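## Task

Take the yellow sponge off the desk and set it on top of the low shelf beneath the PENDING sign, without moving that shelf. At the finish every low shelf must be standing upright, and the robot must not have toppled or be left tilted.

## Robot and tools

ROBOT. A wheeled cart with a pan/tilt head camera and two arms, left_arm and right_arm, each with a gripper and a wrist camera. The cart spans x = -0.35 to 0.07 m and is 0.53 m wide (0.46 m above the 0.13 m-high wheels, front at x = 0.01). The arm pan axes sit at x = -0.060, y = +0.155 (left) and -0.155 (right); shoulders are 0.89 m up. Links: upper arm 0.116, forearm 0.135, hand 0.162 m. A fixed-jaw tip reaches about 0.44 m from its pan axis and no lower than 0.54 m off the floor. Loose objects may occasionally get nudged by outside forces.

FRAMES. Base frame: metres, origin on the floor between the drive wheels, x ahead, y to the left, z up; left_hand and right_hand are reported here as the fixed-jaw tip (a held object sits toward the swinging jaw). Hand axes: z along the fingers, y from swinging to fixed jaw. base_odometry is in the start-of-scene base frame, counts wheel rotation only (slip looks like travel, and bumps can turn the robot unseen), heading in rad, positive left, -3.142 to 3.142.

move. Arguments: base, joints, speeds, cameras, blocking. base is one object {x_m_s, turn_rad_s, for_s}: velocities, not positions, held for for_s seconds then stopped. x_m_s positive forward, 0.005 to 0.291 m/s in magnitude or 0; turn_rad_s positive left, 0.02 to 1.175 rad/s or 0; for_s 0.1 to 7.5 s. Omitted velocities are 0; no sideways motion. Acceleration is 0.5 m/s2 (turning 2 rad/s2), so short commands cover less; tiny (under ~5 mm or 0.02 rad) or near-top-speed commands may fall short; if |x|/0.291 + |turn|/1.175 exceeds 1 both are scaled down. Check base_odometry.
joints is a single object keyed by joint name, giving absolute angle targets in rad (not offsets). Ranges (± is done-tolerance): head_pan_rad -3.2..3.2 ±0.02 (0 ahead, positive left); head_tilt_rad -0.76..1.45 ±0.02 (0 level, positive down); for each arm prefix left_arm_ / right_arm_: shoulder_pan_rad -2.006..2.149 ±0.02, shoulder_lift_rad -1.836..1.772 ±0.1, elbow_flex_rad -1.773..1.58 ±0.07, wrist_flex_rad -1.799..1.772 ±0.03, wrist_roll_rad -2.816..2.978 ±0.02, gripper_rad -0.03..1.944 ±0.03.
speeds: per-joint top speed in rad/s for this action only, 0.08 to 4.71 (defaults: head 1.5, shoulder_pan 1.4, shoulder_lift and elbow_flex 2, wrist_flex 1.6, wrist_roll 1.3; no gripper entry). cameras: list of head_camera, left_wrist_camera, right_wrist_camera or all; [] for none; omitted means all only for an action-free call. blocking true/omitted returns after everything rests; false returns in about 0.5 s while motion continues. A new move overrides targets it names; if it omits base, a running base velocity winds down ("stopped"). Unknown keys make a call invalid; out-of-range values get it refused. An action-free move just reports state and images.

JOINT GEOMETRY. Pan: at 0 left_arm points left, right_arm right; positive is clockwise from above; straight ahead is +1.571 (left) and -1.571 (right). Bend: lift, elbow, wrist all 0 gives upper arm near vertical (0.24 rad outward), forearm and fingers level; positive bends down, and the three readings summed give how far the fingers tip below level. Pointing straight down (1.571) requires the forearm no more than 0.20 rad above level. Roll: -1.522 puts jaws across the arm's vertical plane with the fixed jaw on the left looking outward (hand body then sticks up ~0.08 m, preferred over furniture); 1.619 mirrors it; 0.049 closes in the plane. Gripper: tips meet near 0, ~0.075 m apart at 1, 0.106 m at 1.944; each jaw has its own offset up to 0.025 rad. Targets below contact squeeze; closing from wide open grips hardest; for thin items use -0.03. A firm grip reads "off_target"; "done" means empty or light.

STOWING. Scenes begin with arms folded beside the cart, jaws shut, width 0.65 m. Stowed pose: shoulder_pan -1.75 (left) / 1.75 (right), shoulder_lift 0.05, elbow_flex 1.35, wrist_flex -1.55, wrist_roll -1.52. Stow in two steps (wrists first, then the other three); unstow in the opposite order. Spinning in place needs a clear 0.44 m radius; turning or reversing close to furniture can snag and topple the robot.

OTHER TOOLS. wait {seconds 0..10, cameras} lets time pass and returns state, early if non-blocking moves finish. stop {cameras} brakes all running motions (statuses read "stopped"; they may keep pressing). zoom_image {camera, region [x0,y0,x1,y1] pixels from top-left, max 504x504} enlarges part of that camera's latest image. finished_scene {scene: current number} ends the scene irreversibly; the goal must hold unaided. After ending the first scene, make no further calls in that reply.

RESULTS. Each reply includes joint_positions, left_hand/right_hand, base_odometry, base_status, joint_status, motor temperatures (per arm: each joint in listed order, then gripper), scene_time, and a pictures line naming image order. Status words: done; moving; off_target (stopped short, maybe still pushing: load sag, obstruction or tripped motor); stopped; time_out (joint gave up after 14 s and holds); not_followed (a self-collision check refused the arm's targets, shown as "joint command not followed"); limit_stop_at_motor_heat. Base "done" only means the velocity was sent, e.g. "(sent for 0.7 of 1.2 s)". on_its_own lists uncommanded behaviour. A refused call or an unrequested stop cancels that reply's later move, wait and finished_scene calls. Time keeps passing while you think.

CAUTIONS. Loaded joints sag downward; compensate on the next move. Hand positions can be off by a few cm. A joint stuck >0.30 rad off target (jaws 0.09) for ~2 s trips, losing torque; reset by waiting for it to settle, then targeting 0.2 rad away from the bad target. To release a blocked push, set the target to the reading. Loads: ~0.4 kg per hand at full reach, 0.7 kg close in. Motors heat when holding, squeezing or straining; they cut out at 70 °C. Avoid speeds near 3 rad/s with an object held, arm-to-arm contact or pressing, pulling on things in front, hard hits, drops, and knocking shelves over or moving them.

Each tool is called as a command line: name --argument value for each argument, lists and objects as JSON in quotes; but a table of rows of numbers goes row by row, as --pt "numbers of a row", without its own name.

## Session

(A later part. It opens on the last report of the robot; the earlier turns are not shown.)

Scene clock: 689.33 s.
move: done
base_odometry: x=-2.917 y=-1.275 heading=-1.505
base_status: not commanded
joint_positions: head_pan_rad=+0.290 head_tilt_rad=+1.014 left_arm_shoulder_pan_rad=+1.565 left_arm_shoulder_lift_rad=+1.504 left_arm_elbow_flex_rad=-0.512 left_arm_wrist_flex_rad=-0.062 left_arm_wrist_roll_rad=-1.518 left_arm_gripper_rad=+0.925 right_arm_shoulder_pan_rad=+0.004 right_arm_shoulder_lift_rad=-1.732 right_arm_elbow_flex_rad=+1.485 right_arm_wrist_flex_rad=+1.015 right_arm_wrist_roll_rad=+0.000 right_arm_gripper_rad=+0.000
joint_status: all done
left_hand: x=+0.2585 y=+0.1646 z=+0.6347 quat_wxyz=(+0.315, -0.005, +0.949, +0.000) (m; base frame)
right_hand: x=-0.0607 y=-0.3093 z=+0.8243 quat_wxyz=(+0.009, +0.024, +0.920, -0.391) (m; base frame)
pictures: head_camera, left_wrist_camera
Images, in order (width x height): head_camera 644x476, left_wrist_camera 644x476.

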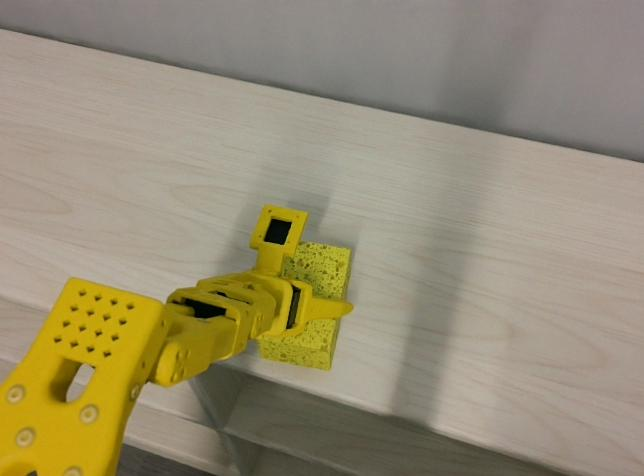

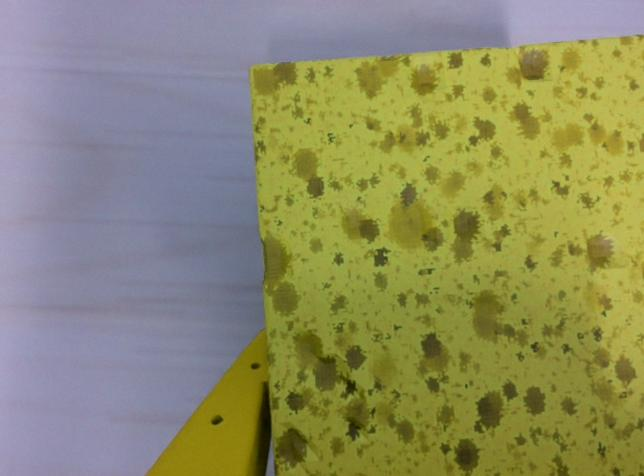

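Contact (lift short, sponge shifting in jaw). Release.

move --joints '{"left_arm_gripper_rad": 1.4}'

move --joints '{"left_arm_gripper_rad": 1.8, "left_arm_shoulder_lift_rad": 1.2, "left_arm_elbow_flex_rad": -0.45, "left_arm_wrist_flex_rad": 0.15}' --speeds '{"left_arm_shoulder_lift_rad": 0.4}'

move --joints '{"left_arm_shoulder_lift_rad": 0.4, "left_arm_elbow_flex_rad": -0.3, "left_arm_wrist_flex_rad": 0.6}' --cameras '["head_camera"]'

move --joints '{"head_pan_rad": 0.0, "head_tilt_rad": -0.5}'

wait --seconds 0.1 --cameras '["head_camera"]'

Scene clock: 698.00 s.
move: done
base_odometry: x=-2.917 y=-1.275 heading=-1.505
base_status: not commanded
joint_positions: head_pan_rad=+0.290 head_tilt_rad=+1.014 left_arm_shoulder_pan_rad=+1.571 left_arm_shoulder_lift_rad=+1.550 left_arm_elbow_flex_rad=-0.504 left_arm_wrist_flex_rad=-0.050 left_arm_wrist_roll_rad=-1.518 left_arm_gripper_rad=+1.393 right_arm_shoulder_pan_rad=+0.004 right_arm_shoulder_lift_rad=-1.732 right_arm_elbow_flex_rad=+1.485 right_arm_wrist_flex_rad=+1.015 right_arm_wrist_roll_rad=+0.000 right_arm_gripper_rad=+0.000
joint_status: all done
left_hand: x=+0.2428 y=+0.1627 z=+0.6194 quat_wxyz=(+0.284, -0.002, +0.959, -0.001) (m; base frame)
right_hand: x=-0.0607 y=-0.3093 z=+0.8243 quat_wxyz=(+0.009, +0.024, +0.920, -0.391) (m; base frame)
pictures: none

Scene clock: 699.37 s.
move: done
base_odometry: x=-2.917 y=-1.275 heading=-1.505
base_status: not commanded
joint_positions: head_pan_rad=+0.290 head_tilt_rad=+1.014 left_arm_shoulder_pan_rad=+1.571 left_arm_shoulder_lift_rad=+1.265 left_arm_elbow_flex_rad=-0.449 left_arm_wrist_flex_rad=+0.146 left_arm_wrist_roll_rad=-1.527 left_arm_gripper_rad=+1.792 right_arm_shoulder_pan_rad=+0.004 right_arm_shoulder_lift_rad=-1.732 right_arm_elbow_flex_rad=+1.485 right_arm_wrist_flex_rad=+1.015 right_arm_wrist_roll_rad=+0.000 right_arm_gripper_rad=+0.000
joint_status: all done
left_hand: x=+0.2741 y=+0.1627 z=+0.6748 quat_wxyz=(+0.300, +0.002, +0.954, +0.001) (m; base frame)
right_hand: x=-0.0607 y=-0.3093 z=+0.8243 quat_wxyz=(+0.009, +0.024, +0.920, -0.391) (m; base frame)
pictures: none

Scene clock: 700.67 s.
move: done
base_odometry: x=-2.917 y=-1.275 heading=-1.505
base_status: not commanded
joint_positions: head_pan_rad=+0.290 head_tilt_rad=+1.014 left_arm_shoulder_pan_rad=+1.571 left_arm_shoulder_lift_rad=+0.462 left_arm_elbow_flex_rad=-0.299 left_arm_wrist_flex_rad=+0.599 left_arm_wrist_roll_rad=-1.527 left_arm_gripper_rad=+1.792 right_arm_shoulder_pan_rad=+0.004 right_arm_shoulder_lift_rad=-1.732 right_arm_elbow_flex_rad=+1.485 right_arm_wrist_flex_rad=+1.015 right_arm_wrist_roll_rad=+0.000 right_arm_gripper_rad=+0.000
joint_status: all done
left_hand: x=+0.2956 y=+0.1627 z=+0.8544 quat_wxyz=(+0.393, +0.002, +0.919, +0.001) (m; base frame)
right_hand: x=-0.0607 y=-0.3093 z=+0.8243 quat_wxyz=(+0.009, +0.024, +0.920, -0.391) (m; base frame)
pictures: head_camera
Images, in order (width x height): head_camera 644x476.

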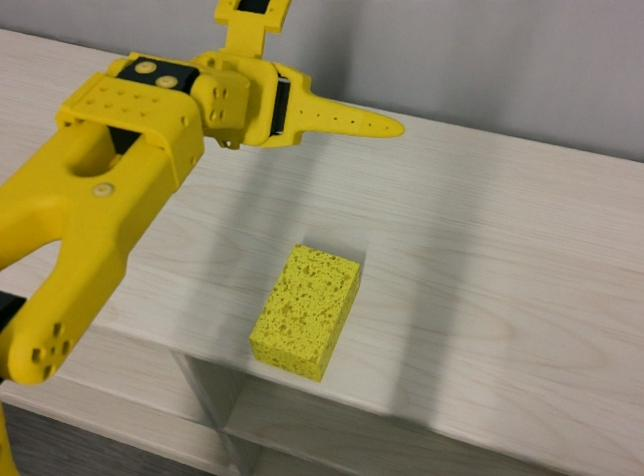

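Scene clock: 702.47 s.
move: done
base_odometry: x=-2.917 y=-1.275 heading=-1.505
base_status: not commanded
joint_positions: head_pan_rad=+0.009 head_tilt_rad=-0.492 left_arm_shoulder_pan_rad=+1.571 left_arm_shoulder_lift_rad=+0.462 left_arm_elbow_flex_rad=-0.299 left_arm_wrist_flex_rad=+0.599 left_arm_wrist_roll_rad=-1.527 left_arm_gripper_rad=+1.792 right_arm_shoulder_pan_rad=+0.004 right_arm_shoulder_lift_rad=-1.732 right_arm_elbow_flex_rad=+1.485 right_arm_wrist_flex_rad=+1.015 right_arm_wrist_roll_rad=+0.000 right_arm_gripper_rad=+0.000
joint_status: all done
left_hand: x=+0.2956 y=+0.1627 z=+0.8544 quat_wxyz=(+0.393, +0.002, +0.919, +0.001) (m; base frame)
right_hand: x=-0.0607 y=-0.3093 z=+0.8243 quat_wxyz=(+0.009, +0.024, +0.920, -0.391) (m; base frame)
pictures: none

Scene clock: 702.57 s.
base_odometry: x=-2.917 y=-1.275 heading=-1.505
base_status: not commanded
joint_positions: head_pan_rad=+0.009 head_tilt_rad=-0.492 left_arm_shoulder_pan_rad=+1.571 left_arm_shoulder_lift_rad=+0.462 left_arm_elbow_flex_rad=-0.299 left_arm_wrist_flex_rad=+0.599 left_arm_wrist_roll_rad=-1.527 left_arm_gripper_rad=+1.792 right_arm_shoulder_pan_rad=+0.004 right_arm_shoulder_lift_rad=-1.732 right_arm_elbow_flex_rad=+1.485 right_arm_wrist_flex_rad=+1.015 right_arm_wrist_roll_rad=+0.000 right_arm_gripper_rad=+0.000
joint_status: all done
left_hand: x=+0.2956 y=+0.1627 z=+0.8544 quat_wxyz=(+0.393, +0.002, +0.919, +0.001) (m; base frame)
right_hand: x=-0.0607 y=-0.3093 z=+0.8243 quat_wxyz=(+0.009, +0.024, +0.920, -0.391) (m; base frame)
wait: 0.10 s; no rest
pictures: head_camera
Images, in order (width x height): head_camera 644x476.

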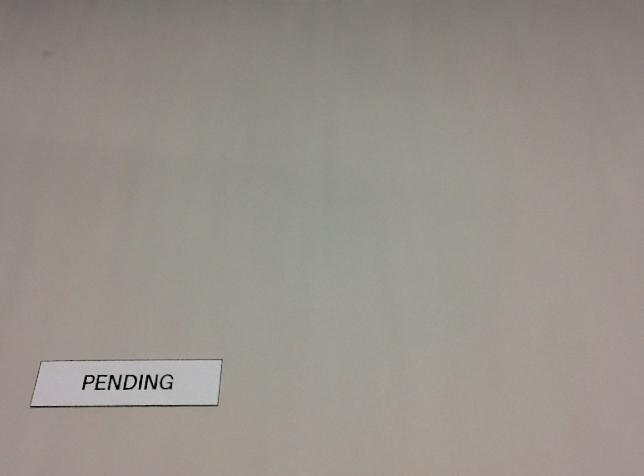

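finished_scene --scene 3

The scene is finished: the task was done.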